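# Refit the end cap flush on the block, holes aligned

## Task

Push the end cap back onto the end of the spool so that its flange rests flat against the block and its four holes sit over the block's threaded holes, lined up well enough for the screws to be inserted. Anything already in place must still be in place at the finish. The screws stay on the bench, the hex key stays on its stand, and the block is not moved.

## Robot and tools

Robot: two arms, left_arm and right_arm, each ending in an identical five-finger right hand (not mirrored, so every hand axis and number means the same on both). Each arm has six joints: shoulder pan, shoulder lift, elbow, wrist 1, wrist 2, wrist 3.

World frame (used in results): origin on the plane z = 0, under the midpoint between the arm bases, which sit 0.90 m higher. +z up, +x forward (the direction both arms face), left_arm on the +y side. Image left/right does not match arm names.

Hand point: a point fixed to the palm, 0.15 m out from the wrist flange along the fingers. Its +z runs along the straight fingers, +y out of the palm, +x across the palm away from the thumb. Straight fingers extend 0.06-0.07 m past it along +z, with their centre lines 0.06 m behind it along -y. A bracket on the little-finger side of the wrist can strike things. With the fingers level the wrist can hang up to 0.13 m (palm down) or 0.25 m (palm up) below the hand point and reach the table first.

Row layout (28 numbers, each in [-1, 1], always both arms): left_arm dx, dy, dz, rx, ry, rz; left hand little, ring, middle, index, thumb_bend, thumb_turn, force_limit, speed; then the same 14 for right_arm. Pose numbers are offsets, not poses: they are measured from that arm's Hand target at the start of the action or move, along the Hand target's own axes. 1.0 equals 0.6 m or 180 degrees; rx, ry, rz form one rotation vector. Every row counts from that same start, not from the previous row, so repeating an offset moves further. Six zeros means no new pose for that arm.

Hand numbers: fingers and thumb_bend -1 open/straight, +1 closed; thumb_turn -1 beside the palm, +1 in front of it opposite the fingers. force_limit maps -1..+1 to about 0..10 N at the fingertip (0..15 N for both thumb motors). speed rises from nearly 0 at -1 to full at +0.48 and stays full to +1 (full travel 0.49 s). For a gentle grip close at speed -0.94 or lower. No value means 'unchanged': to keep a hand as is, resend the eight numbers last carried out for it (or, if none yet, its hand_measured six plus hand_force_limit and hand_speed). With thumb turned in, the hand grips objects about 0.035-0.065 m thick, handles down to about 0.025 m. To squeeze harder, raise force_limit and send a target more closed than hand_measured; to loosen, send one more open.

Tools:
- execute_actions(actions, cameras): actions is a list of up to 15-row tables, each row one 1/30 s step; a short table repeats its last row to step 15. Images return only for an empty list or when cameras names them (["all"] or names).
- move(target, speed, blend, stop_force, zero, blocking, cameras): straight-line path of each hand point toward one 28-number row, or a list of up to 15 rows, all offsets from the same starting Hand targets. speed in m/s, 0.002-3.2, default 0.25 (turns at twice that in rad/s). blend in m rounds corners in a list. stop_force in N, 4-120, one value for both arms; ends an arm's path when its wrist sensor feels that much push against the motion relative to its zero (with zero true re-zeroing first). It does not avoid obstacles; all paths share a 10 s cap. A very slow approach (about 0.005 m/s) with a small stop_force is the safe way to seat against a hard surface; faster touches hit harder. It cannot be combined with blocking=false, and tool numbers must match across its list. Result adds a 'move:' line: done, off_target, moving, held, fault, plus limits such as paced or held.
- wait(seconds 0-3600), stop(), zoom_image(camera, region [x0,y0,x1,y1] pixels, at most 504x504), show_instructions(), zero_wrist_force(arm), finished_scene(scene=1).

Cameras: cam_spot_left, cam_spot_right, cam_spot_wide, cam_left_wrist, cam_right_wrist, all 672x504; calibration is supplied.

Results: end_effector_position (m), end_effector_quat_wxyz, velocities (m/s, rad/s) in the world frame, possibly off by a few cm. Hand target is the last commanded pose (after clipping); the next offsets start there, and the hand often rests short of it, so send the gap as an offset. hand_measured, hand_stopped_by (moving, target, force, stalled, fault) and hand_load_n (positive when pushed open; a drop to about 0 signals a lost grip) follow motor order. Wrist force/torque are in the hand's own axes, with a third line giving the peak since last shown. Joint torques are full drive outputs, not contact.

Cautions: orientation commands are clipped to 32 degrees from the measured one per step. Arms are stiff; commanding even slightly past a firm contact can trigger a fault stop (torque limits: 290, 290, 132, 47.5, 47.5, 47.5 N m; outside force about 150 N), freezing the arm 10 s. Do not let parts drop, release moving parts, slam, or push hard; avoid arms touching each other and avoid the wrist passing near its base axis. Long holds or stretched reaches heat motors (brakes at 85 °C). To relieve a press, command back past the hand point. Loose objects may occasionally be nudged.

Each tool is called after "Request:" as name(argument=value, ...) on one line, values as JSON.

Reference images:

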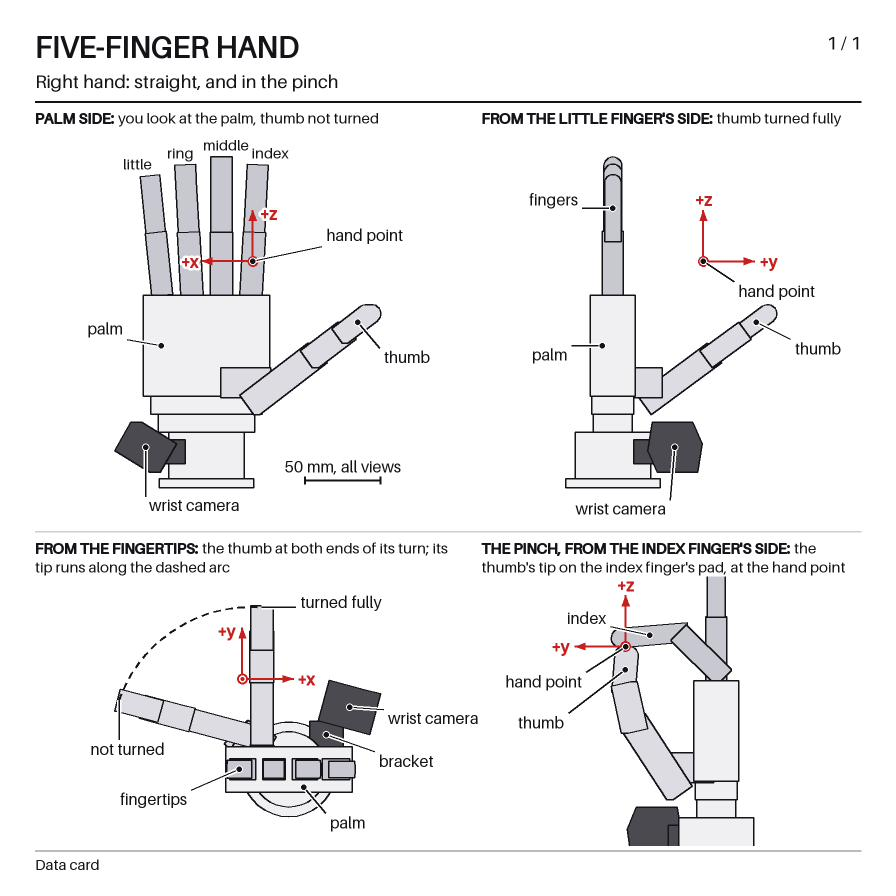

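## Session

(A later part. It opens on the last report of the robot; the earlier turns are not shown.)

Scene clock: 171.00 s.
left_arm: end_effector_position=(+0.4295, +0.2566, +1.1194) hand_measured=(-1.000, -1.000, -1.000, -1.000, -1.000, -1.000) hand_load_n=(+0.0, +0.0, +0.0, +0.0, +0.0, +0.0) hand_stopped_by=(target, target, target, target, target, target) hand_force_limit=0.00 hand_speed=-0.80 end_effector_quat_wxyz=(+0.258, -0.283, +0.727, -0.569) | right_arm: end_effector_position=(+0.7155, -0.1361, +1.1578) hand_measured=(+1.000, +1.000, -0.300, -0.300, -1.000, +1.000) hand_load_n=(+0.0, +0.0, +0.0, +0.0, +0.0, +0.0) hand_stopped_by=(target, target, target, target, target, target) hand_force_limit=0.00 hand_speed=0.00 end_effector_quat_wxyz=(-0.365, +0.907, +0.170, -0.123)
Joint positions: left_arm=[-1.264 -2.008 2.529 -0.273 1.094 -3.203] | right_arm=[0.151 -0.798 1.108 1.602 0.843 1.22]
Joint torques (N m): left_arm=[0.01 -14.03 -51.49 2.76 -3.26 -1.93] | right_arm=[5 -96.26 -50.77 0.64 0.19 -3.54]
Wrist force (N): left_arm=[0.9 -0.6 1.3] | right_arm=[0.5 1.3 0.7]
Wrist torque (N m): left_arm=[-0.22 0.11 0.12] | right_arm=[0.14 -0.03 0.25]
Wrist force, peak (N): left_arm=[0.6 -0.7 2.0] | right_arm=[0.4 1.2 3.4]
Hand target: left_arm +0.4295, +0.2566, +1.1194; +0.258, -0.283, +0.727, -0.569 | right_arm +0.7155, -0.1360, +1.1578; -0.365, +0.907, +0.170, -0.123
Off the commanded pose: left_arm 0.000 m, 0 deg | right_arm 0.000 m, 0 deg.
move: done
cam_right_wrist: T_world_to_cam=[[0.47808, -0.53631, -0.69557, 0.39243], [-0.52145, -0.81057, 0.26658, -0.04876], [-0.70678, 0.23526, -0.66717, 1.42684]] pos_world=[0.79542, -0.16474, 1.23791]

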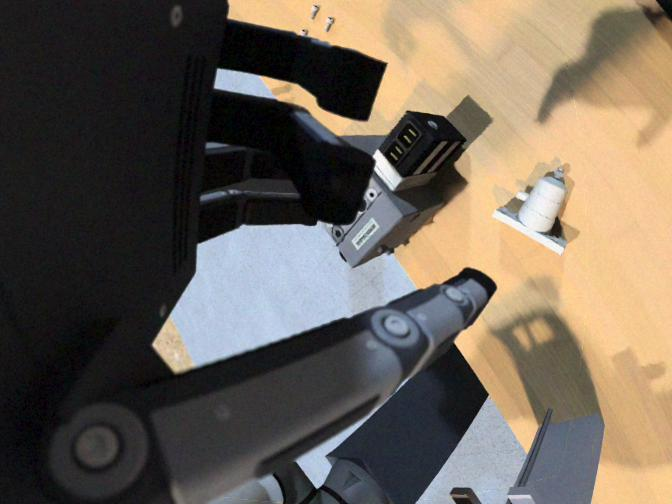

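Request:
move(target=[0,0,0,0,0,0,-1,-1,-1,-1,-1,-1,0,-0.8,0.129,0.2835,0.0198,0,0,0,1,1,1,-0.4,-1,0.77,0,0], cameras=["cam_right_wrist","cam_spot_right"])

Request:
zoom_image(camera="cam_right_wrist", region=[270, 190, 400, 310])

Scene clock: 216.33 s.
left_arm: end_effector_position=(+0.4295, +0.2566, +1.1194) hand_measured=(-1.000, -1.000, -1.000, -1.000, -1.000, -1.000) hand_load_n=(+0.0, +0.0, +0.0, +0.0, +0.0, -0.5) hand_stopped_by=(target, target, target, target, target, target) hand_force_limit=0.00 hand_speed=-0.80 end_effector_quat_wxyz=(+0.258, -0.283, +0.727, -0.569) | right_arm: end_effector_position=(+0.8191, -0.2129, +1.0222) hand_measured=(+1.000, +1.000, +1.000, -0.400, -1.000, +0.770) hand_load_n=(+0.0, +0.0, +0.0, +0.0, +0.0, +0.0) hand_stopped_by=(target, target, target, target, target, target) hand_force_limit=0.00 hand_speed=0.00 end_effector_quat_wxyz=(-0.365, +0.907, +0.170, -0.123)
Joint positions: left_arm=[-1.264 -2.008 2.529 -0.273 1.094 -3.203] | right_arm=[0.054 -0.57 0.948 1.612 0.879 1.102]
Joint torques (N m): left_arm=[0.34 -14.16 -52.55 3.04 -3.1 -1.75] | right_arm=[1.4 -85.22 -31.38 0.31 -3.7 3.59]
Wrist force (N): left_arm=[0.3 -0.3 1.7] | right_arm=[0.2 1.2 0.5]
Wrist torque (N m): left_arm=[-0.21 0.19 0.10] | right_arm=[0.17 0.03 0.10]
Wrist force, peak (N): left_arm=[1.0 -0.3 2.1] | right_arm=[0.8 3.4 1.1]
Hand target: left_arm +0.4295, +0.2566, +1.1194; +0.258, -0.283, +0.727, -0.569 | right_arm +0.8191, -0.2129, +1.0221; -0.365, +0.907, +0.170, -0.123
Off the commanded pose: left_arm 0.000 m, 0 deg | right_arm 0.000 m, 0 deg.
move: done
cam_right_wrist: T_world_to_cam=[[0.47814, -0.53627, -0.69555, 0.20739], [-0.52136, -0.81062, 0.26659, -0.02098], [-0.7068, 0.23516, -0.66719, 1.42774]] pos_world=[0.89902, -0.24154, 1.10241]
Images, in order (width x height): cam_spot_right 672x504, cam_right_wrist 672x504.

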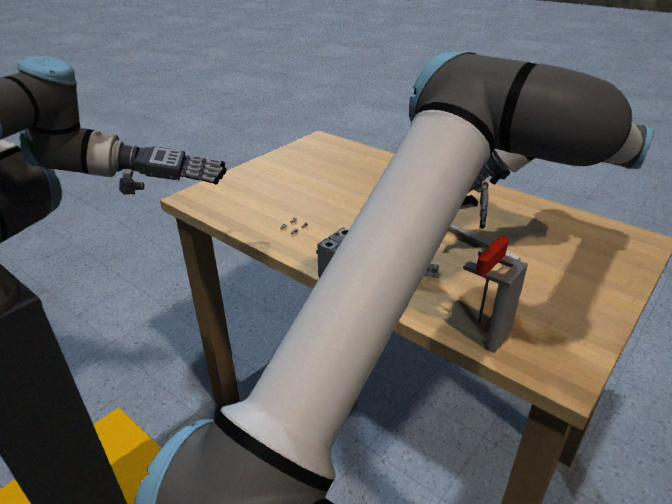

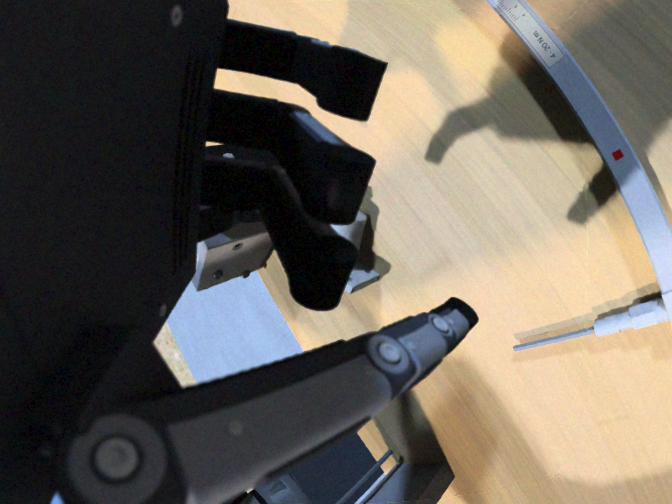

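Scaled by 3.877 from the camera's image (finer frame: 960x720).

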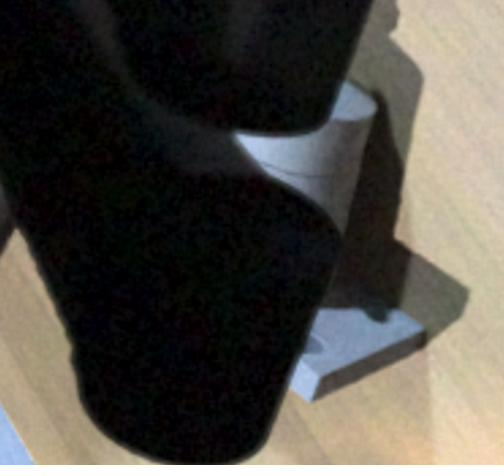

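Request:
move(target=[0,0,0,0,0,0,-1,-1,-1,-1,-1,-1,0,-0.8,0,0,0,0,0,0,-1,-1,-1,-1,-1,0.77,0,0.3], cameras=["cam_right_wrist"])

Request:
zoom_image(camera="cam_right_wrist", region=[270, 180, 400, 310])

Scene clock: 220.13 s.
left_arm: end_effector_position=(+0.4295, +0.2566, +1.1194) hand_measured=(-1.000, -1.000, -1.000, -1.000, -1.000, -1.000) hand_load_n=(+0.0, +0.0, +0.0, +0.0, +0.0, -0.5) hand_stopped_by=(target, target, target, target, target, target) hand_force_limit=0.00 hand_speed=-0.80 end_effector_quat_wxyz=(+0.258, -0.283, +0.727, -0.569) | right_arm: end_effector_position=(+0.8191, -0.2129, +1.0221) hand_measured=(-1.000, -1.000, -1.000, -1.000, -1.000, +0.770) hand_load_n=(+0.0, +0.0, +0.0, +0.0, +0.0, +0.0) hand_stopped_by=(target, target, target, target, target, target) hand_force_limit=0.00 hand_speed=0.30 end_effector_quat_wxyz=(-0.365, +0.907, +0.170, -0.123)
Joint positions: left_arm=[-1.264 -2.008 2.529 -0.273 1.094 -3.203] | right_arm=[0.054 -0.57 0.948 1.612 0.879 1.102]
Joint torques (N m): left_arm=[-1.42 -16.57 -52.14 2.79 -3.22 -1.43] | right_arm=[5.2 -88.57 -27.17 0.86 -3.78 3.7]
Wrist force (N): left_arm=[0.7 -0.4 2.0] | right_arm=[0.2 0.9 0.5]
Wrist torque (N m): left_arm=[-0.23 0.12 0.12] | right_arm=[0.12 0.03 0.10]
Wrist force, peak (N): left_arm=[0.8 -0.4 2.1] | right_arm=[0.0 1.3 1.0]
Hand target: left_arm +0.4295, +0.2566, +1.1194; +0.258, -0.283, +0.727, -0.569 | right_arm +0.8191, -0.2129, +1.0221; -0.365, +0.907, +0.170, -0.123
Off the commanded pose: left_arm 0.000 m, 0 deg | right_arm 0.000 m, 0 deg.
move: done
cam_right_wrist: T_world_to_cam=[[0.47812, -0.53632, -0.69554, 0.2072], [-0.52139, -0.81059, 0.26663, -0.02088], [-0.7068, 0.23516, -0.66719, 1.42767]] pos_world=[0.89912, -0.24154, 1.10221]

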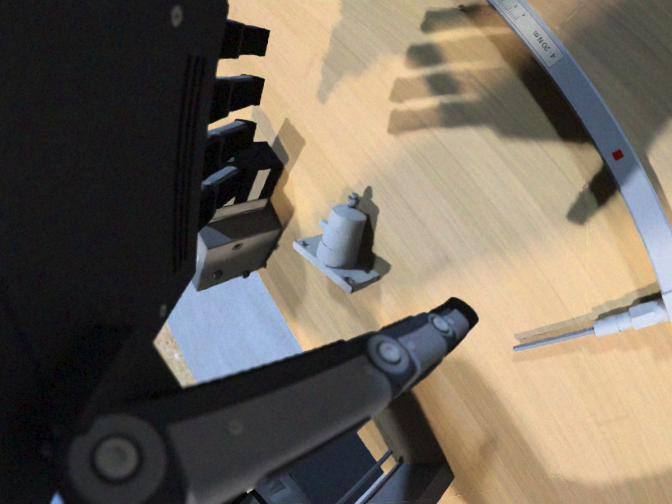

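Scaled by 3.877 from the camera's image (finer frame: 960x720).

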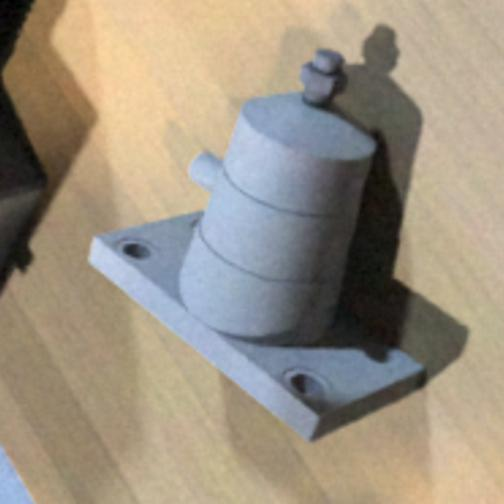

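Request:
move(target=[0,0,0,0,0,0,-1,-1,-1,-1,-1,-1,0,-0.8,-0.1371,-0.0578,0.0822,0.0534,-0.0235,0.0041,1,1,1,-0.6,-1,0.77,0,0], cameras=["cam_right_wrist","cam_spot_right"])

Request:
zoom_image(camera="cam_right_wrist", region=[300, 150, 580, 400])

Scene clock: 245.07 s.
left_arm: end_effector_position=(+0.4295, +0.2566, +1.1194) hand_measured=(-1.000, -1.000, -1.000, -1.000, -1.000, -1.000) hand_load_n=(+0.0, +0.0, +0.0, +0.0, +0.0, -0.5) hand_stopped_by=(target, target, target, target, target, target) hand_force_limit=0.00 hand_speed=-0.80 end_effector_quat_wxyz=(+0.258, -0.283, +0.727, -0.569) | right_arm: end_effector_position=(+0.7194, -0.1916, +1.0200) hand_measured=(+1.000, +1.000, +1.000, -0.600, -1.000, +0.770) hand_load_n=(+0.0, +0.0, +0.0, +0.0, +0.0, +0.0) hand_stopped_by=(target, target, target, target, target, target) hand_force_limit=0.00 hand_speed=0.00 end_effector_quat_wxyz=(-0.432, +0.869, +0.167, -0.173)
Joint positions: left_arm=[-1.264 -2.008 2.529 -0.273 1.094 -3.203] | right_arm=[0.054 -0.658 1.231 1.619 0.771 0.977]
Joint torques (N m): left_arm=[-2.53 -14.21 -53.11 2.61 -3.4 -2.02] | right_arm=[-13.3 -91.07 -23.2 0.63 -3.05 0.14]
Wrist force (N): left_arm=[0.8 0.0 1.4] | right_arm=[0.5 1.3 0.7]
Wrist torque (N m): left_arm=[-0.14 0.12 0.14] | right_arm=[0.16 0.00 0.07]
Wrist force, peak (N): left_arm=[1.1 -0.7 2.2] | right_arm=[2.0 1.4 -0.8]
Hand target: left_arm +0.4295, +0.2566, +1.1194; +0.258, -0.283, +0.727, -0.569 | right_arm +0.7194, -0.1916, +1.0199; -0.432, +0.869, +0.166, -0.173
Off the commanded pose: left_arm 0.000 m, 0 deg | right_arm 0.000 m, 0 deg.
move: done
cam_right_wrist: T_world_to_cam=[[0.39643, -0.42459, -0.81398, 0.46584], [-0.46918, -0.8558, 0.2179, -0.05159], [-0.78912, 0.29552, -0.53847, 1.29031]] pos_world=[0.80933, -0.22767, 1.08522]
Images, in order (width x height): cam_spot_right 672x504, cam_right_wrist 672x504.

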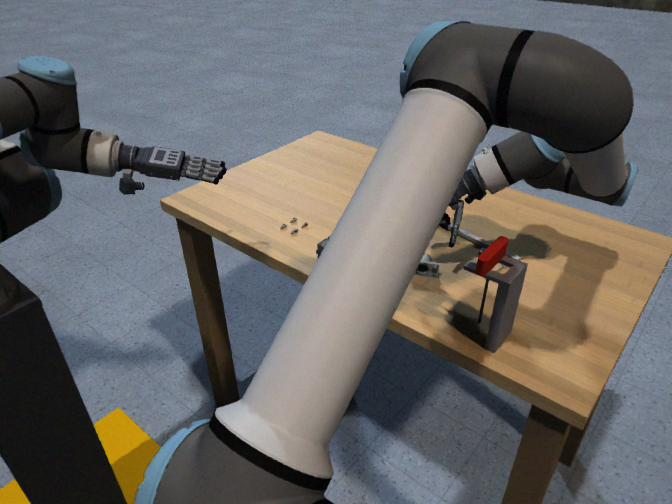

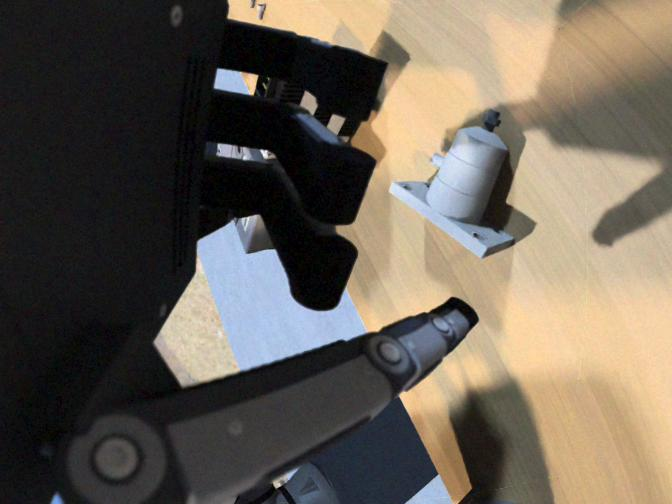

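Scaled by 1.800 from the camera's image (finer frame: 960x720).

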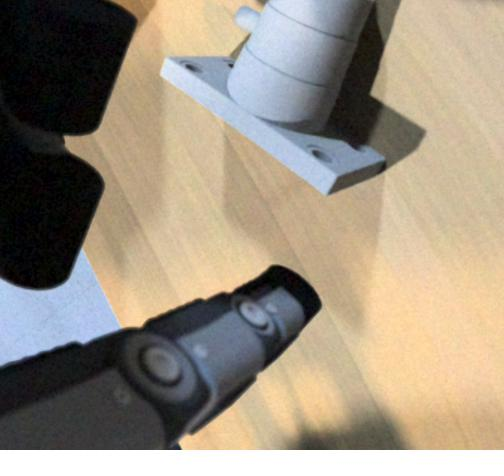

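Request:
move(target=[0,0,0,0,0,0,-1,-1,-1,-1,-1,-1,0,-0.8,0,0,0,0,0,0,-0.6,-0.6,-0.6,-0.6,-1,0.77,0,0.3], cameras=["cam_right_wrist"])

Request:
zoom_image(camera="cam_right_wrist", region=[220, 80, 560, 350])

Scene clock: 252.57 s.
left_arm: end_effector_position=(+0.4295, +0.2566, +1.1194) hand_measured=(-1.000, -1.000, -1.000, -1.000, -1.000, -1.000) hand_load_n=(+0.0, +0.0, +0.0, -0.5, +0.0, +0.0) hand_stopped_by=(target, target, target, target, target, target) hand_force_limit=0.00 hand_speed=-0.80 end_effector_quat_wxyz=(+0.258, -0.283, +0.727, -0.569) | right_arm: end_effector_position=(+0.7194, -0.1916, +1.0199) hand_measured=(-0.600, -0.600, -0.600, -0.600, -1.000, +0.770) hand_load_n=(+0.0, +0.0, +0.0, +0.0, +0.0, +0.0) hand_stopped_by=(target, target, target, target, target, target) hand_force_limit=0.00 hand_speed=0.30 end_effector_quat_wxyz=(-0.432, +0.869, +0.166, -0.173)
Joint positions: left_arm=[-1.264 -2.008 2.529 -0.273 1.094 -3.203] | right_arm=[0.054 -0.658 1.231 1.619 0.771 0.977]
Joint torques (N m): left_arm=[0.19 -15.01 -52.02 2.89 -2.99 -1.63] | right_arm=[-12.18 -96.19 -22.65 0.94 -3.75 -1.99]
Wrist force (N): left_arm=[0.8 -0.5 1.8] | right_arm=[0.7 1.5 0.3]
Wrist torque (N m): left_arm=[-0.24 0.12 0.12] | right_arm=[0.20 -0.01 0.09]
Wrist force, peak (N): left_arm=[0.9 -0.8 1.9] | right_arm=[0.9 1.9 0.7]
Hand target: left_arm +0.4295, +0.2566, +1.1194; +0.258, -0.283, +0.727, -0.569 | right_arm +0.7194, -0.1916, +1.0199; -0.432, +0.869, +0.166, -0.173
Off the commanded pose: left_arm 0.000 m, 0 deg | right_arm 0.000 m, 0 deg.
move: done
cam_right_wrist: T_world_to_cam=[[0.39637, -0.42457, -0.81403, 0.46587], [-0.46916, -0.85581, 0.21791, -0.0516], [-0.78917, 0.29553, -0.5384, 1.29021]] pos_world=[0.80933, -0.22767, 1.08512]

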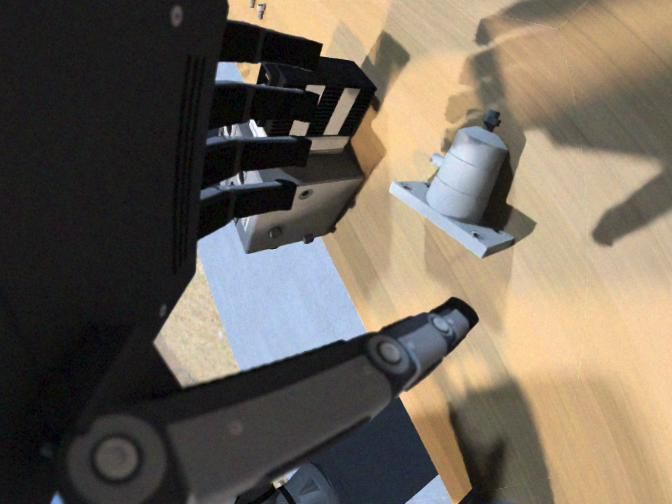

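Scaled by 1.482 from the camera's image (finer frame: 960x720).

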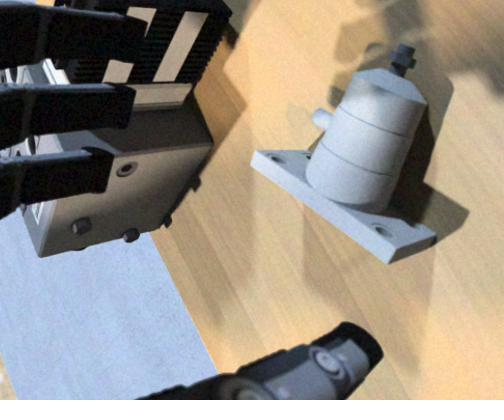

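Request:
move(target=[0,0,0,0,0,0,-1,-1,-1,-1,-1,-1,0,-0.8,0.013,0.0674,0.0472,0,0,0,-0.6,-0.6,-0.6,-0.6,-1,0.77,0,0.3], cameras=["cam_right_wrist"], speed=0.1)

Request:
zoom_image(camera="cam_right_wrist", region=[220, 80, 560, 350])

Scene clock: 259.67 s.
left_arm: end_effector_position=(+0.4295, +0.2566, +1.1194) hand_measured=(-1.000, -1.000, -1.000, -1.000, -1.000, -1.000) hand_load_n=(+0.0, +0.0, +0.0, +0.0, +0.0, -0.5) hand_stopped_by=(target, target, target, target, target, target) hand_force_limit=0.00 hand_speed=-0.80 end_effector_quat_wxyz=(+0.258, -0.283, +0.727, -0.569) | right_arm: end_effector_position=(+0.7193, -0.1916, +0.9698) hand_measured=(-0.600, -0.600, -0.600, -0.600, -1.000, +0.770) hand_load_n=(+0.0, +0.0, -0.5, +0.0, +0.0, +0.0) hand_stopped_by=(target, target, target, target, target, target) hand_force_limit=0.00 hand_speed=0.30 end_effector_quat_wxyz=(-0.432, +0.869, +0.166, -0.173) end_effector_velocity=(+0.000, +0.000, +0.005) end_effector_angular_velocity=(+0.000, +0.002, -0.002)
Joint positions: left_arm=[-1.264 -2.008 2.529 -0.273 1.094 -3.203] | right_arm=[0.054 -0.609 1.237 1.564 0.771 0.977]
Joint velocities: left_arm=[within noise] | right_arm=[0 -0.005 0 0.006 -0.001 0.002]
Joint torques (N m): left_arm=[-1.2 -15.51 -52.06 2.64 -3.16 -1.92] | right_arm=[-13.84 -99.16 -40.11 6.81 -0.4 -1.25]
Wrist force (N): left_arm=[0.4 -0.1 2.0] | right_arm=[0.6 1.6 0.6]
Wrist torque (N m): left_arm=[-0.19 0.16 0.12] | right_arm=[0.20 0.00 0.14]
Wrist force, peak (N): left_arm=[0.7 -0.2 2.2] | right_arm=[0.8 2.8 1.4]
Hand target: left_arm +0.4295, +0.2566, +1.1194; +0.258, -0.283, +0.727, -0.569 | right_arm +0.7194, -0.1916, +0.9700; -0.432, +0.869, +0.166, -0.173
Off the commanded pose: left_arm 0.000 m, 0 deg | right_arm 0.000 m, 0 deg.
move: done
cam_right_wrist: T_world_to_cam=[[0.39633, -0.42455, -0.81405, 0.42518], [-0.46923, -0.85578, 0.21787, -0.04062], [-0.78914, 0.29562, -0.53839, 1.26315]] pos_world=[0.80923, -0.22767, 1.03502]

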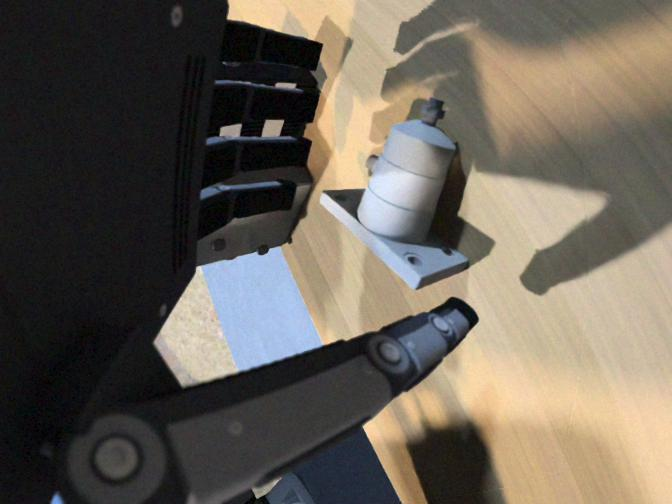

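Scaled by 1.482 from the camera's image (finer frame: 960x720).

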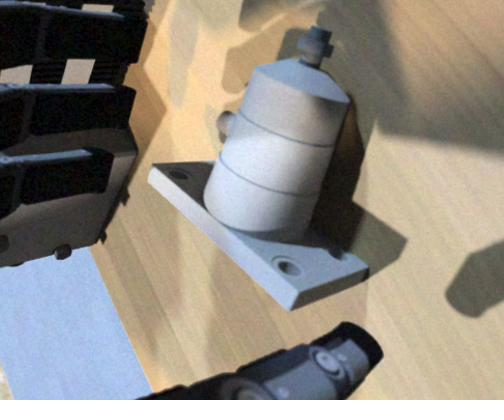

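Request:
move(target=[0,0,0,0,0,0,-1,-1,-1,-1,-1,-1,0,-0.8,0.0071,0.037,0.0259,0,0,0,-0.6,-0.6,-0.6,-0.6,-1,0.77,0,0.3], cameras=["cam_right_wrist"], speed=0.04, stop_force=8)

Request:
zoom_image(camera="cam_right_wrist", region=[200, 80, 540, 350])

Scene clock: 269.30 s.
left_arm: end_effector_position=(+0.4295, +0.2566, +1.1194) hand_measured=(-1.000, -1.000, -1.000, -1.000, -1.000, -1.000) hand_load_n=(+0.0, +0.0, +0.0, +0.0, +0.0, +0.0) hand_stopped_by=(target, target, target, target, target, target) hand_force_limit=0.00 hand_speed=-0.80 end_effector_quat_wxyz=(+0.258, -0.283, +0.727, -0.569) | right_arm: end_effector_position=(+0.7194, -0.1917, +0.9425) hand_measured=(-0.600, -0.600, -0.600, -0.600, -1.000, +0.770) hand_load_n=(+0.0, +0.0, +0.0, -0.5, +0.0, +0.0) hand_stopped_by=(target, target, target, target, target, target) hand_force_limit=0.00 hand_speed=0.30 end_effector_quat_wxyz=(-0.432, +0.869, +0.166, -0.173)
Joint positions: left_arm=[-1.264 -2.008 2.529 -0.273 1.094 -3.203] | right_arm=[0.054 -0.581 1.237 1.535 0.771 0.977]
Joint torques (N m): left_arm=[-2.97 -18.48 -52.07 2.25 -3.17 -1.86] | right_arm=[-14.86 -101.16 -44.04 7.07 -0.02 -2.52]
Wrist force (N): left_arm=[0.9 -0.5 1.7] | right_arm=[0.2 1.7 0.6]
Wrist torque (N m): left_arm=[-0.24 0.11 0.13] | right_arm=[0.21 0.07 0.11]
Wrist force, peak (N): left_arm=[1.2 -0.7 2.1] | right_arm=[0.6 2.3 1.0]
Hand target: left_arm +0.4295, +0.2566, +1.1194; +0.258, -0.283, +0.727, -0.569 | right_arm +0.7194, -0.1917, +0.9425; -0.432, +0.869, +0.166, -0.173
Off the commanded pose: left_arm 0.000 m, 0 deg | right_arm 0.000 m, 0 deg.
move: done
cam_right_wrist: T_world_to_cam=[[0.39637, -0.42457, -0.81403, 0.4029], [-0.46916, -0.85581, 0.21791, -0.03478], [-0.78917, 0.29553, -0.5384, 1.24846]] pos_world=[0.80923, -0.22767, 1.00772]

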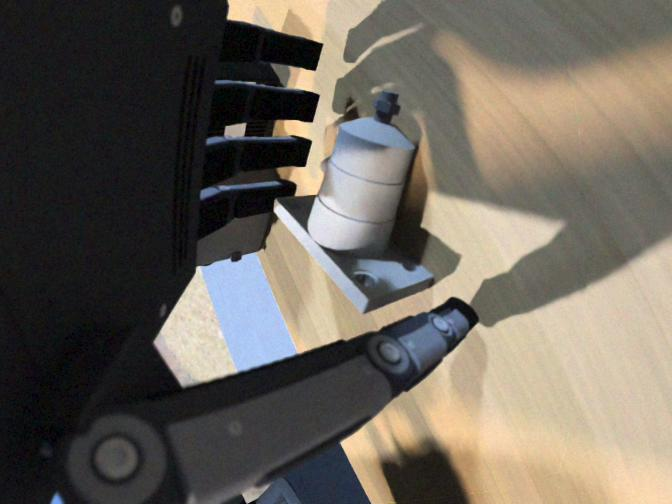

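Scaled by 1.482 from the camera's image (finer frame: 960x720).

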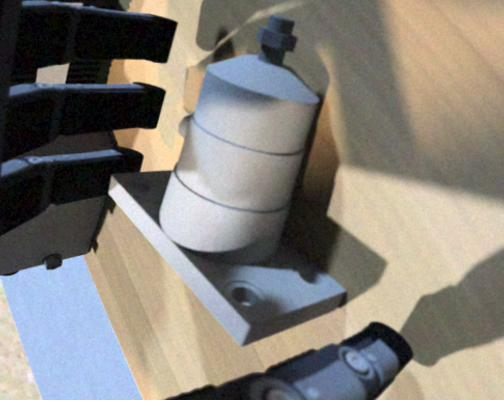

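Request:
move(target=[0,0,0,0,0,0,-1,-1,-1,-1,-1,-1,0,-0.8,0,0,0,0,0,0,-0.6,-0.6,-0.6,-0.4,-1,0.77,-0.7,-0.9], cameras=["cam_right_wrist"])

Request:
zoom_image(camera="cam_right_wrist", region=[200, 80, 540, 350])

Scene clock: 273.40 s.
left_arm: end_effector_position=(+0.4295, +0.2566, +1.1194) hand_measured=(-1.000, -1.000, -1.000, -1.000, -1.000, -1.000) hand_load_n=(-0.5, +0.0, +0.0, +0.0, +0.0, -0.5) hand_stopped_by=(target, target, target, target, target, target) hand_force_limit=0.00 hand_speed=-0.80 end_effector_quat_wxyz=(+0.258, -0.283, +0.727, -0.569) | right_arm: end_effector_position=(+0.7194, -0.1917, +0.9425) hand_measured=(-0.600, -0.600, -0.600, -0.400, -1.000, +0.770) hand_load_n=(+0.0, +0.0, +0.0, +0.0, +0.0, +0.0) hand_stopped_by=(target, target, target, target, target, target) hand_force_limit=-0.70 hand_speed=-0.90 end_effector_quat_wxyz=(-0.432, +0.869, +0.166, -0.173)
Joint positions: left_arm=[-1.264 -2.008 2.529 -0.273 1.094 -3.203] | right_arm=[0.054 -0.581 1.237 1.535 0.771 0.977]
Joint torques (N m): left_arm=[-0.76 -13.37 -51.77 2.6 -3.11 -1.58] | right_arm=[-14.2 -100.71 -44.5 6.64 -0.3 -2.41]
Wrist force (N): left_arm=[0.5 -0.6 1.6] | right_arm=[0.7 1.6 0.5]
Wrist torque (N m): left_arm=[-0.24 0.16 0.11] | right_arm=[0.20 0.01 0.13]
Wrist force, peak (N): left_arm=[0.7 -0.3 2.2] | right_arm=[0.4 2.1 0.8]
Hand target: left_arm +0.4295, +0.2566, +1.1194; +0.258, -0.283, +0.727, -0.569 | right_arm +0.7194, -0.1917, +0.9425; -0.432, +0.869, +0.166, -0.173
Off the commanded pose: left_arm 0.000 m, 0 deg | right_arm 0.000 m, 0 deg.
move: done
cam_right_wrist: T_world_to_cam=[[0.39637, -0.42457, -0.81403, 0.40282], [-0.46916, -0.85581, 0.21791, -0.03482], [-0.78917, 0.29553, -0.5384, 1.24857]] pos_world=[0.80933, -0.22777, 1.00772]

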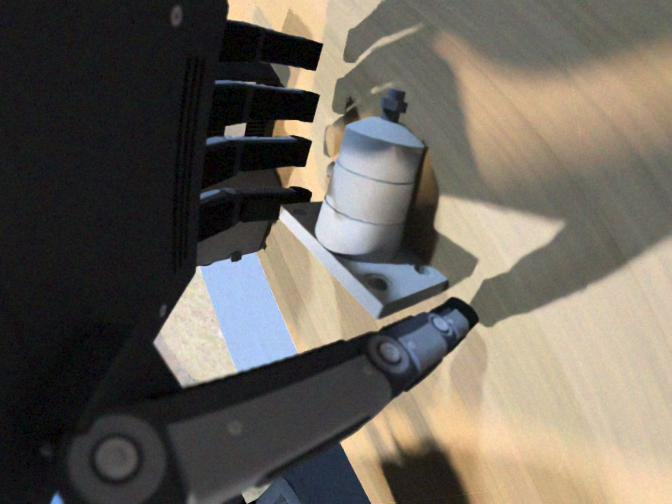

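Scaled by 1.482 from the camera's image (finer frame: 960x720).

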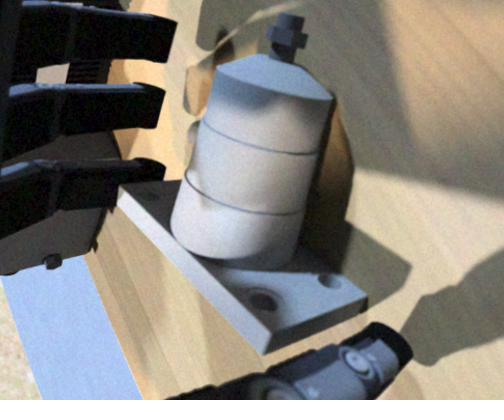

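Request:
move(target=[0,0,0,0,0,0,-1,-1,-1,-1,-1,-1,0,-0.8,0,0,0,0,0,0,-0.6,-0.6,-0.6,-0.4,-0.2,0.77,-0.7,-0.9], cameras=["cam_right_wrist"])

Request:
zoom_image(camera="cam_right_wrist", region=[200, 80, 540, 350])

Scene clock: 279.57 s.
left_arm: end_effector_position=(+0.4295, +0.2566, +1.1194) hand_measured=(-1.000, -1.000, -1.000, -1.000, -1.000, -1.000) hand_load_n=(+0.0, +0.0, +0.0, +0.0, +0.0, -0.5) hand_stopped_by=(target, target, target, target, target, target) hand_force_limit=0.00 hand_speed=-0.80 end_effector_quat_wxyz=(+0.258, -0.283, +0.727, -0.569) | right_arm: end_effector_position=(+0.7194, -0.1917, +0.9425) hand_measured=(-0.600, -0.600, -0.600, -0.400, -0.748, +0.770) hand_load_n=(+0.0, +0.0, +0.0, +1.5, +2.5, -0.5) hand_stopped_by=(target, target, target, target, force, target) hand_force_limit=-0.70 hand_speed=-0.90 end_effector_quat_wxyz=(-0.432, +0.869, +0.166, -0.173)
Joint positions: left_arm=[-1.264 -2.008 2.529 -0.273 1.094 -3.203] | right_arm=[0.054 -0.581 1.237 1.535 0.771 0.977]
Joint torques (N m): left_arm=[-2.54 -13.46 -51.45 2.58 -3.29 -1.82] | right_arm=[-13.59 -97.75 -43.11 3.87 -0.32 -2.57]
Wrist force (N): left_arm=[0.7 -0.7 2.0] | right_arm=[0.6 2.1 0.9]
Wrist torque (N m): left_arm=[-0.28 0.12 0.11] | right_arm=[0.21 0.03 0.13]
Wrist force, peak (N): left_arm=[0.3 -0.6 2.3] | right_arm=[0.5 2.3 1.0]
Hand target: left_arm +0.4295, +0.2566, +1.1194; +0.258, -0.283, +0.727, -0.569 | right_arm +0.7194, -0.1917, +0.9425; -0.432, +0.869, +0.166, -0.173
Off the commanded pose: left_arm 0.000 m, 0 deg | right_arm 0.000 m, 0 deg.
move: done
cam_right_wrist: T_world_to_cam=[[0.39637, -0.42457, -0.81403, 0.40282], [-0.46916, -0.85581, 0.21791, -0.03482], [-0.78917, 0.29553, -0.5384, 1.24857]] pos_world=[0.80933, -0.22777, 1.00772]

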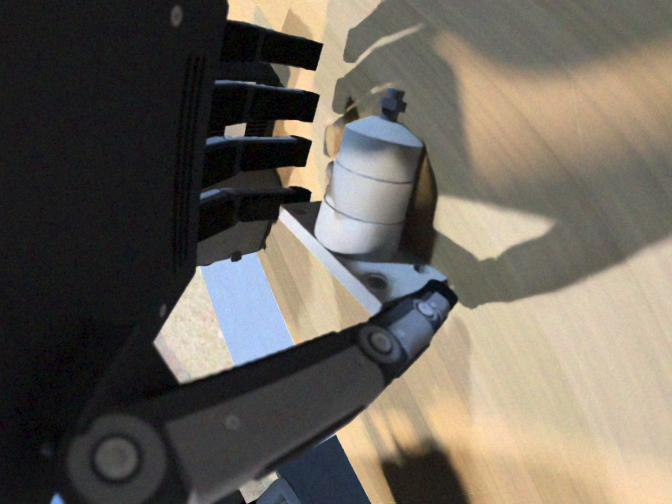

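Scaled by 1.482 from the camera's image (finer frame: 960x720).

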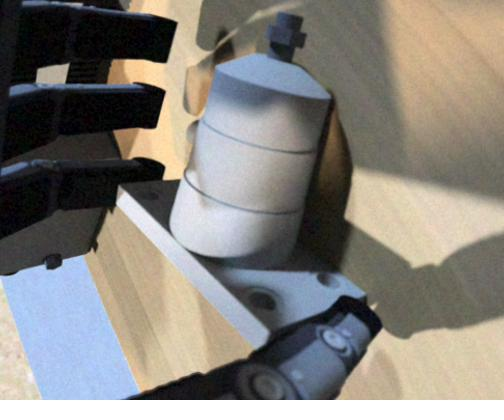

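Request:
move(target=[0,0,0,0,0,0,-1,-1,-1,-1,-1,-1,0,-0.8,0,0,0,0,0,0,-0.6,-0.6,-0.6,-0.4,-0.1,0.77,-0.1,-0.94], cameras=["cam_right_wrist"])

Request:
zoom_image(camera="cam_right_wrist", region=[200, 80, 540, 350])

Scene clock: 282.03 s.
left_arm: end_effector_position=(+0.4295, +0.2566, +1.1194) hand_measured=(-1.000, -1.000, -1.000, -1.000, -1.000, -1.000) hand_load_n=(+0.0, +0.0, +0.0, +0.0, +0.0, +0.0) hand_stopped_by=(target, target, target, target, target, target) hand_force_limit=0.00 hand_speed=-0.80 end_effector_quat_wxyz=(+0.258, -0.283, +0.727, -0.569) | right_arm: end_effector_position=(+0.7194, -0.1917, +0.9425) hand_measured=(-0.600, -0.600, -0.600, -0.400, -0.716, +0.770) hand_load_n=(+0.0, +0.0, +0.0, +4.5, +7.0, -0.5) hand_stopped_by=(target, target, target, target, force, target) hand_force_limit=-0.10 hand_speed=-0.94 end_effector_quat_wxyz=(-0.432, +0.869, +0.166, -0.173)
Joint positions: left_arm=[-1.264 -2.008 2.529 -0.273 1.094 -3.203] | right_arm=[0.054 -0.581 1.237 1.535 0.771 0.977]
Joint torques (N m): left_arm=[-2.15 -14.06 -51.62 3.04 -3.15 -1.41] | right_arm=[-11.93 -96.51 -42.63 2.61 -0.29 -2.75]
Wrist force (N): left_arm=[1.0 -0.3 1.5] | right_arm=[0.6 2.0 0.7]
Wrist torque (N m): left_arm=[-0.19 0.09 0.14] | right_arm=[0.21 0.03 0.12]
Wrist force, peak (N): left_arm=[0.8 0.1 2.3] | right_arm=[0.7 2.5 0.9]
Hand target: left_arm +0.4295, +0.2566, +1.1194; +0.258, -0.283, +0.727, -0.569 | right_arm +0.7194, -0.1917, +0.9425; -0.432, +0.869, +0.166, -0.173
Off the commanded pose: left_arm 0.000 m, 0 deg | right_arm 0.000 m, 0 deg.
move: done
cam_right_wrist: T_world_to_cam=[[0.39637, -0.42457, -0.81403, 0.40282], [-0.46916, -0.85581, 0.21791, -0.03482], [-0.78917, 0.29553, -0.5384, 1.24857]] pos_world=[0.80933, -0.22777, 1.00772]

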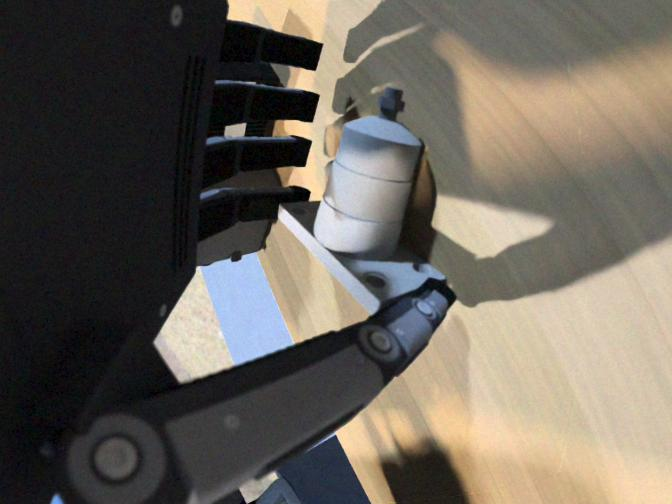

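Scaled by 1.482 from the camera's image (finer frame: 960x720).

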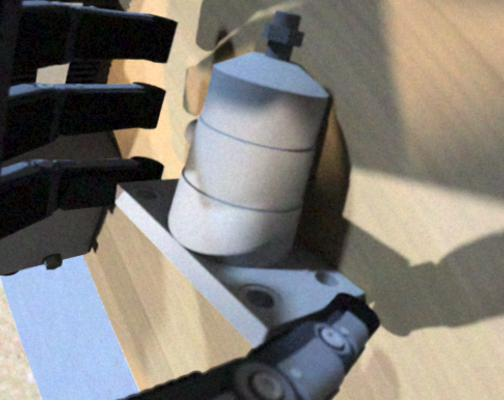

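Request:
move(target=[0,0,0,0,0,0,-1,-1,-1,-1,-1,-1,0,-0.8,-0.0104,-0.0539,-0.0378,0,0,0,-0.6,-0.6,-0.6,-0.4,-0.1,0.77,-0.1,-0.94], cameras=["cam_right_wrist"], speed=0.04)

Request:
zoom_image(camera="cam_right_wrist", region=[200, 80, 540, 350])

Scene clock: 284.90 s.
left_arm: end_effector_position=(+0.4295, +0.2566, +1.1194) hand_measured=(-1.000, -1.000, -1.000, -1.000, -1.000, -1.000) hand_load_n=(+0.0, +0.0, +0.0, +0.0, +0.0, -0.5) hand_stopped_by=(target, target, target, target, target, target) hand_force_limit=0.00 hand_speed=-0.80 end_effector_quat_wxyz=(+0.258, -0.283, +0.727, -0.569) | right_arm: end_effector_position=(+0.7193, -0.1917, +0.9827) hand_measured=(-0.600, -0.600, -0.600, -0.400, -0.716, +0.770) hand_load_n=(+0.0, +0.0, +0.0, +0.0, +0.0, -0.5) hand_stopped_by=(target, target, target, target, force, target) hand_force_limit=-0.10 hand_speed=-0.94 end_effector_quat_wxyz=(-0.432, +0.869, +0.166, -0.173)
Joint positions: left_arm=[-1.264 -2.008 2.529 -0.273 1.094 -3.203] | right_arm=[0.054 -0.622 1.236 1.578 0.771 0.977]
Joint torques (N m): left_arm=[-0.25 -15.18 -51.24 3.25 -3.31 -1.69] | right_arm=[-12.92 -81.98 -43.7 0.75 -0.38 -1.91]
Wrist force (N): left_arm=[0.5 -0.3 1.8] | right_arm=[0.7 1.5 0.8]
Wrist torque (N m): left_arm=[-0.21 0.16 0.11] | right_arm=[0.17 -0.04 0.14]
Wrist force, peak (N): left_arm=[0.5 -0.7 2.1] | right_arm=[0.8 2.8 1.3]
Hand target: left_arm +0.4295, +0.2566, +1.1194; +0.258, -0.283, +0.727, -0.569 | right_arm +0.7194, -0.1917, +0.9825; -0.432, +0.869, +0.166, -0.173
Off the commanded pose: left_arm 0.000 m, 0 deg | right_arm 0.000 m, 0 deg.
move: done
cam_right_wrist: T_world_to_cam=[[0.39623, -0.4246, -0.81407, 0.43573], [-0.46914, -0.85579, 0.21802, -0.04375], [-0.78925, 0.29552, -0.53829, 1.27008]] pos_world=[0.80924, -0.22777, 1.04793]

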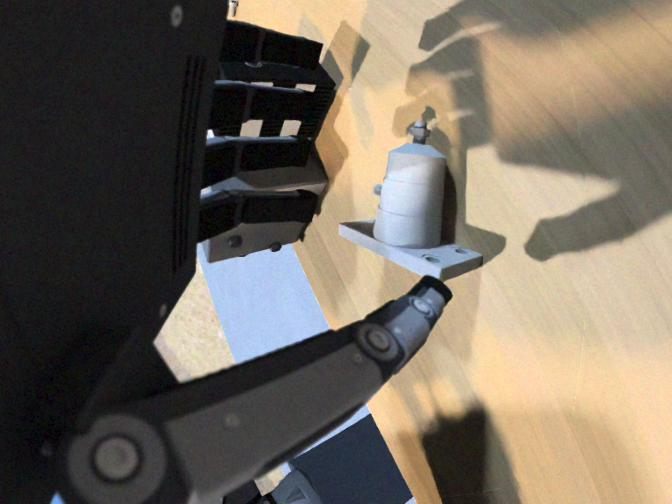

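Scaled by 1.482 from the camera's image (finer frame: 960x720).

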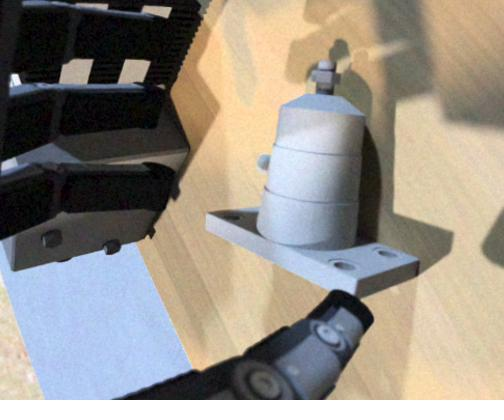

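Request:
move(target=[[0,0,0,0,0,0,-1,-1,-1,-1,-1,-1,0,-0.8,-0.0104,-0.0539,-0.0378,0,0,0,-0.6,-0.6,-0.6,-0.6,-1,0.77,-0.1,0],[0,0,0,0,0,0,-1,-1,-1,-1,-1,-1,0,-0.8,-0.0215,-0.0335,-0.0155,-0.0234,-0.0744,-0.0536,-0.2,-0.2,-0.2,-0.5,-1,0.77,-0.1,0]], cameras=["cam_right_wrist"], speed=0.1)

Request:
zoom_image(camera="cam_right_wrist", region=[200, 80, 540, 350])

Scene clock: 305.30 s.
left_arm: end_effector_position=(+0.4295, +0.2566, +1.1194) hand_measured=(-1.000, -1.000, -1.000, -1.000, -1.000, -1.000) hand_load_n=(+0.0, +0.0, +0.0, -0.5, +0.0, -0.5) hand_stopped_by=(target, target, target, target, target, target) hand_force_limit=0.00 hand_speed=-0.80 end_effector_quat_wxyz=(+0.258, -0.283, +0.727, -0.569) | right_arm: end_effector_position=(+0.7093, -0.1923, +1.0061) hand_measured=(-0.200, -0.200, -0.200, -0.500, -1.000, +0.770) hand_load_n=(+0.0, +0.0, +0.0, +0.0, +0.0, +0.0) hand_stopped_by=(target, target, target, target, target, target) hand_force_limit=-0.10 hand_speed=0.00 end_effector_quat_wxyz=(-0.391, +0.842, +0.294, -0.230)
Joint positions: left_arm=[-1.264 -2.008 2.529 -0.273 1.094 -3.203] | right_arm=[0.108 -0.603 1.165 1.766 0.945 0.75]
Joint torques (N m): left_arm=[-1.08 -14.22 -51.4 2.4 -3.17 -1.58] | right_arm=[-14.08 -100.23 -23.18 0.86 -1.74 3.59]
Wrist force (N): left_arm=[0.8 -0.7 1.8] | right_arm=[0.8 1.3 0.4]
Wrist torque (N m): left_arm=[-0.28 0.12 0.11] | right_arm=[0.22 -0.08 0.10]
Wrist force, peak (N): left_arm=[0.5 -0.4 2.3] | right_arm=[0.9 2.6 1.3]
Hand target: left_arm +0.4295, +0.2566, +1.1194; +0.258, -0.283, +0.727, -0.569 | right_arm +0.7093, -0.1923, +1.0061; -0.391, +0.842, +0.294, -0.230
Off the commanded pose: left_arm 0.000 m, 0 deg | right_arm 0.000 m, 0 deg.
move: done
cam_right_wrist: T_world_to_cam=[[0.51811, -0.30698, -0.79833, 0.37878], [-0.20336, -0.95082, 0.23364, -0.27655], [-0.83079, 0.04129, -0.55505, 1.27229]] pos_world=[0.80452, -0.19921, 1.0732]

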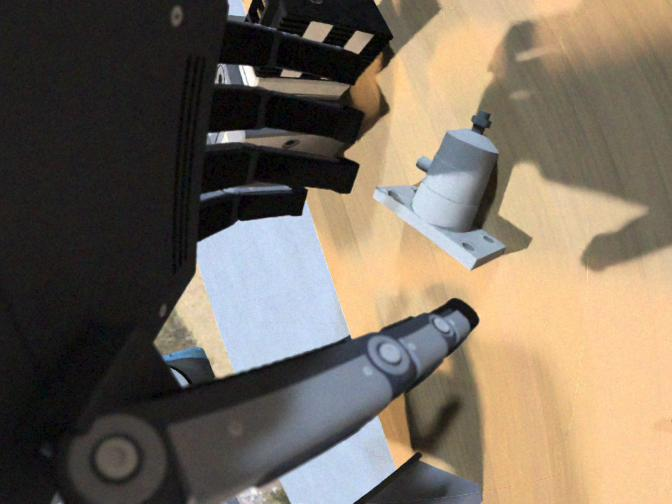

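Scaled by 1.482 from the camera's image (finer frame: 960x720).

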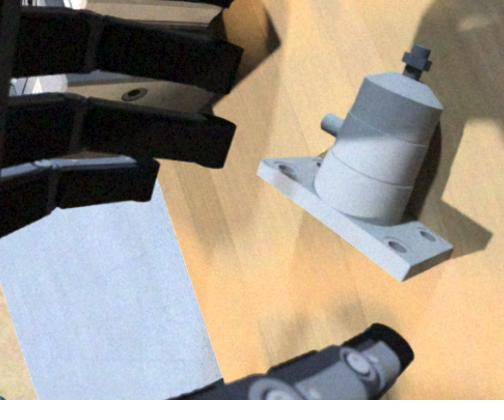

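Request:
move(target=[0,0,0,0,0,0,-1,-1,-1,-1,-1,-1,0,-0.8,0.0138,0.0787,0.0607,0,0,0,-0.2,-0.2,-0.2,-0.5,-1,0.77,-0.1,0], cameras=["cam_right_wrist"], speed=0.05, stop_force=8)

Request:
zoom_image(camera="cam_right_wrist", region=[200, 80, 540, 350])

Scene clock: 311.27 s.
left_arm: end_effector_position=(+0.4295, +0.2566, +1.1194) hand_measured=(-1.000, -1.000, -1.000, -1.000, -1.000, -1.000) hand_load_n=(+0.0, -0.5, +0.0, +0.0, +0.0, +0.0) hand_stopped_by=(target, target, target, target, target, target) hand_force_limit=0.00 hand_speed=-0.80 end_effector_quat_wxyz=(+0.258, -0.283, +0.727, -0.569) | right_arm: end_effector_position=(+0.7080, -0.1923, +0.9585) hand_measured=(-0.200, -0.200, -0.200, -0.500, -1.000, +0.770) hand_load_n=(+0.0, +0.0, +0.0, +0.0, +0.0, +0.0) hand_stopped_by=(target, target, target, target, target, target) hand_force_limit=-0.10 hand_speed=0.00 end_effector_quat_wxyz=(-0.391, +0.842, +0.294, -0.230)
Joint positions: left_arm=[-1.264 -2.008 2.529 -0.273 1.094 -3.203] | right_arm=[0.108 -0.559 1.171 1.714 0.945 0.751]
Joint torques (N m): left_arm=[-0.42 -15.61 -52.17 2.79 -3.22 -1.57] | right_arm=[-1.61 -83.98 -45.78 3.3 0.58 3.18]
Wrist force (N): left_arm=[0.5 -0.3 2.0] | right_arm=[-0.4 1.2 0.9]
Wrist torque (N m): left_arm=[-0.23 0.16 0.11] | right_arm=[0.19 0.10 0.02]
Wrist force, peak (N): left_arm=[0.7 -0.6 2.0] | right_arm=[4.2 -19.5 -12.8]
Hand target: left_arm +0.4295, +0.2566, +1.1194; +0.258, -0.283, +0.727, -0.569 | right_arm +0.7080, -0.1924, +0.9585; -0.391, +0.842, +0.294, -0.230 (not the last commanded pose)
Off the commanded pose: left_arm 0.000 m, 0 deg | right_arm 0.013 m, 0 deg.
move: contact (right_arm)
cam_right_wrist: T_world_to_cam=[[0.51811, -0.30698, -0.79833, 0.34148], [-0.20336, -0.95082, 0.23364, -0.2657], [-0.83079, 0.04129, -0.55505, 1.24493]] pos_world=[0.80332, -0.19921, 1.0257]

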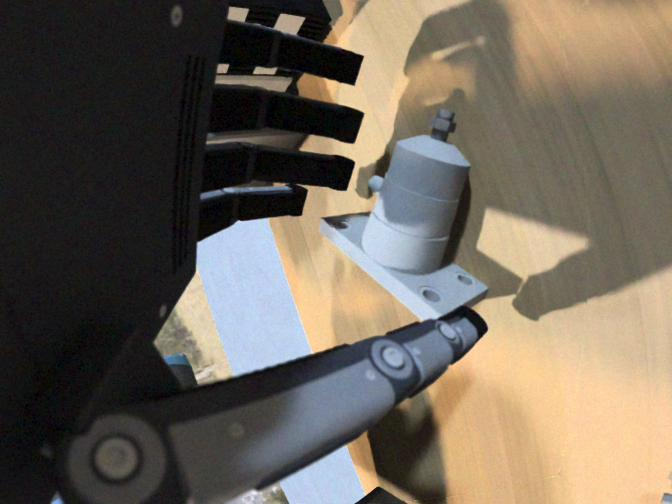

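Scaled by 1.482 from the camera's image (finer frame: 960x720).

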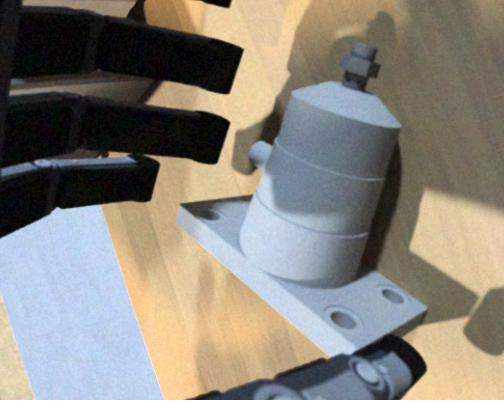

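Request:
move(target=[0,0,0,0,0,0,-1,-1,-1,-1,-1,-1,0,-0.8,-0.0104,-0.0529,-0.0393,0,0,0,-0.4,-0.4,-0.5,-0.5,-1,0.77,-0.1,0], cameras=["cam_right_wrist"], speed=0.1)

Request:
zoom_image(camera="cam_right_wrist", region=[260, 80, 560, 350])

Scene clock: 319.23 s.
left_arm: end_effector_position=(+0.4295, +0.2566, +1.1194) hand_measured=(-1.000, -1.000, -1.000, -1.000, -1.000, -1.000) hand_load_n=(+0.0, +0.0, -0.5, +0.0, +0.0, +0.0) hand_stopped_by=(target, target, target, target, target, target) hand_force_limit=0.00 hand_speed=-0.80 end_effector_quat_wxyz=(+0.258, -0.283, +0.727, -0.569) | right_arm: end_effector_position=(+0.7081, -0.1923, +0.9987) hand_measured=(-0.400, -0.400, -0.500, -0.500, -1.000, +0.770) hand_load_n=(+0.0, +0.0, +0.0, +0.0, +0.0, +0.0) hand_stopped_by=(target, target, target, target, target, target) hand_force_limit=-0.10 hand_speed=0.00 end_effector_quat_wxyz=(-0.391, +0.842, +0.294, -0.230) end_effector_velocity=(+0.000, +0.000, -0.005) end_effector_angular_velocity=(+0.000, -0.002, +0.000)
Joint positions: left_arm=[-1.264 -2.008 2.529 -0.273 1.094 -3.203] | right_arm=[0.108 -0.598 1.169 1.756 0.945 0.751]
Joint velocities: left_arm=[within noise] | right_arm=[0 0.004 0 -0.006 0 0]
Joint torques (N m): left_arm=[-2.07 -14.45 -51.73 2.82 -2.95 -1.73] | right_arm=[0.87 -93.03 -36.33 1.06 -1.43 3.2]
Wrist force (N): left_arm=[0.3 -0.1 1.4] | right_arm=[0.0 1.2 1.0]
Wrist torque (N m): left_arm=[-0.16 0.20 0.10] | right_arm=[0.17 0.01 0.04]
Wrist force, peak (N): left_arm=[0.9 -0.7 2.0] | right_arm=[-0.3 2.6 1.8]
Hand target: left_arm +0.4295, +0.2566, +1.1194; +0.258, -0.283, +0.727, -0.569 | right_arm +0.7080, -0.1923, +0.9985; -0.391, +0.842, +0.294, -0.230
Off the commanded pose: left_arm 0.000 m, 0 deg | right_arm 0.000 m, 0 deg.
move: done
cam_right_wrist: T_world_to_cam=[[0.51809, -0.30706, -0.79831, 0.37348], [-0.2034, -0.95079, 0.23371, -0.2751], [-0.83079, 0.04129, -0.55505, 1.26719]] pos_world=[0.80332, -0.19921, 1.0658]

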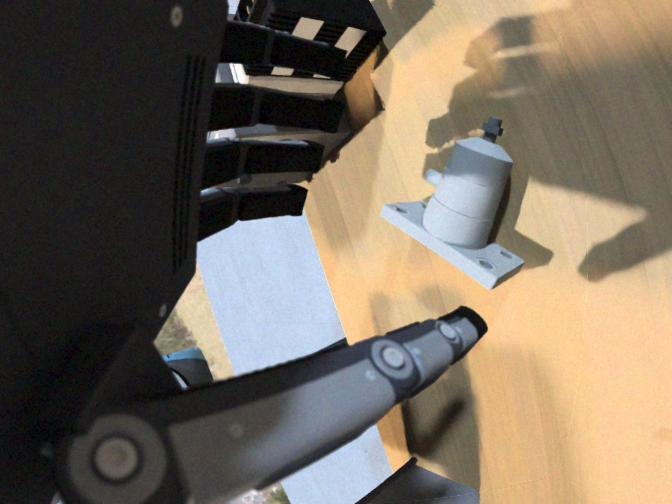

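Scaled by 1.680 from the camera's image (finer frame: 960x720).

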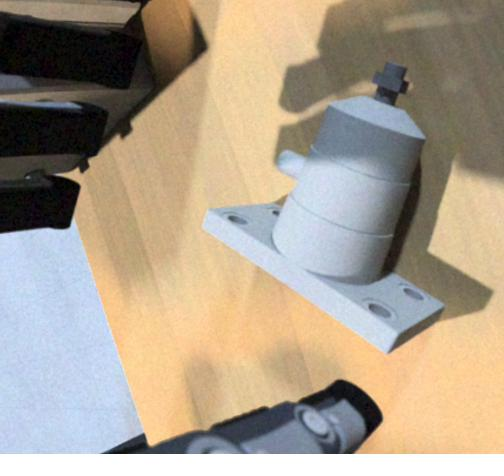

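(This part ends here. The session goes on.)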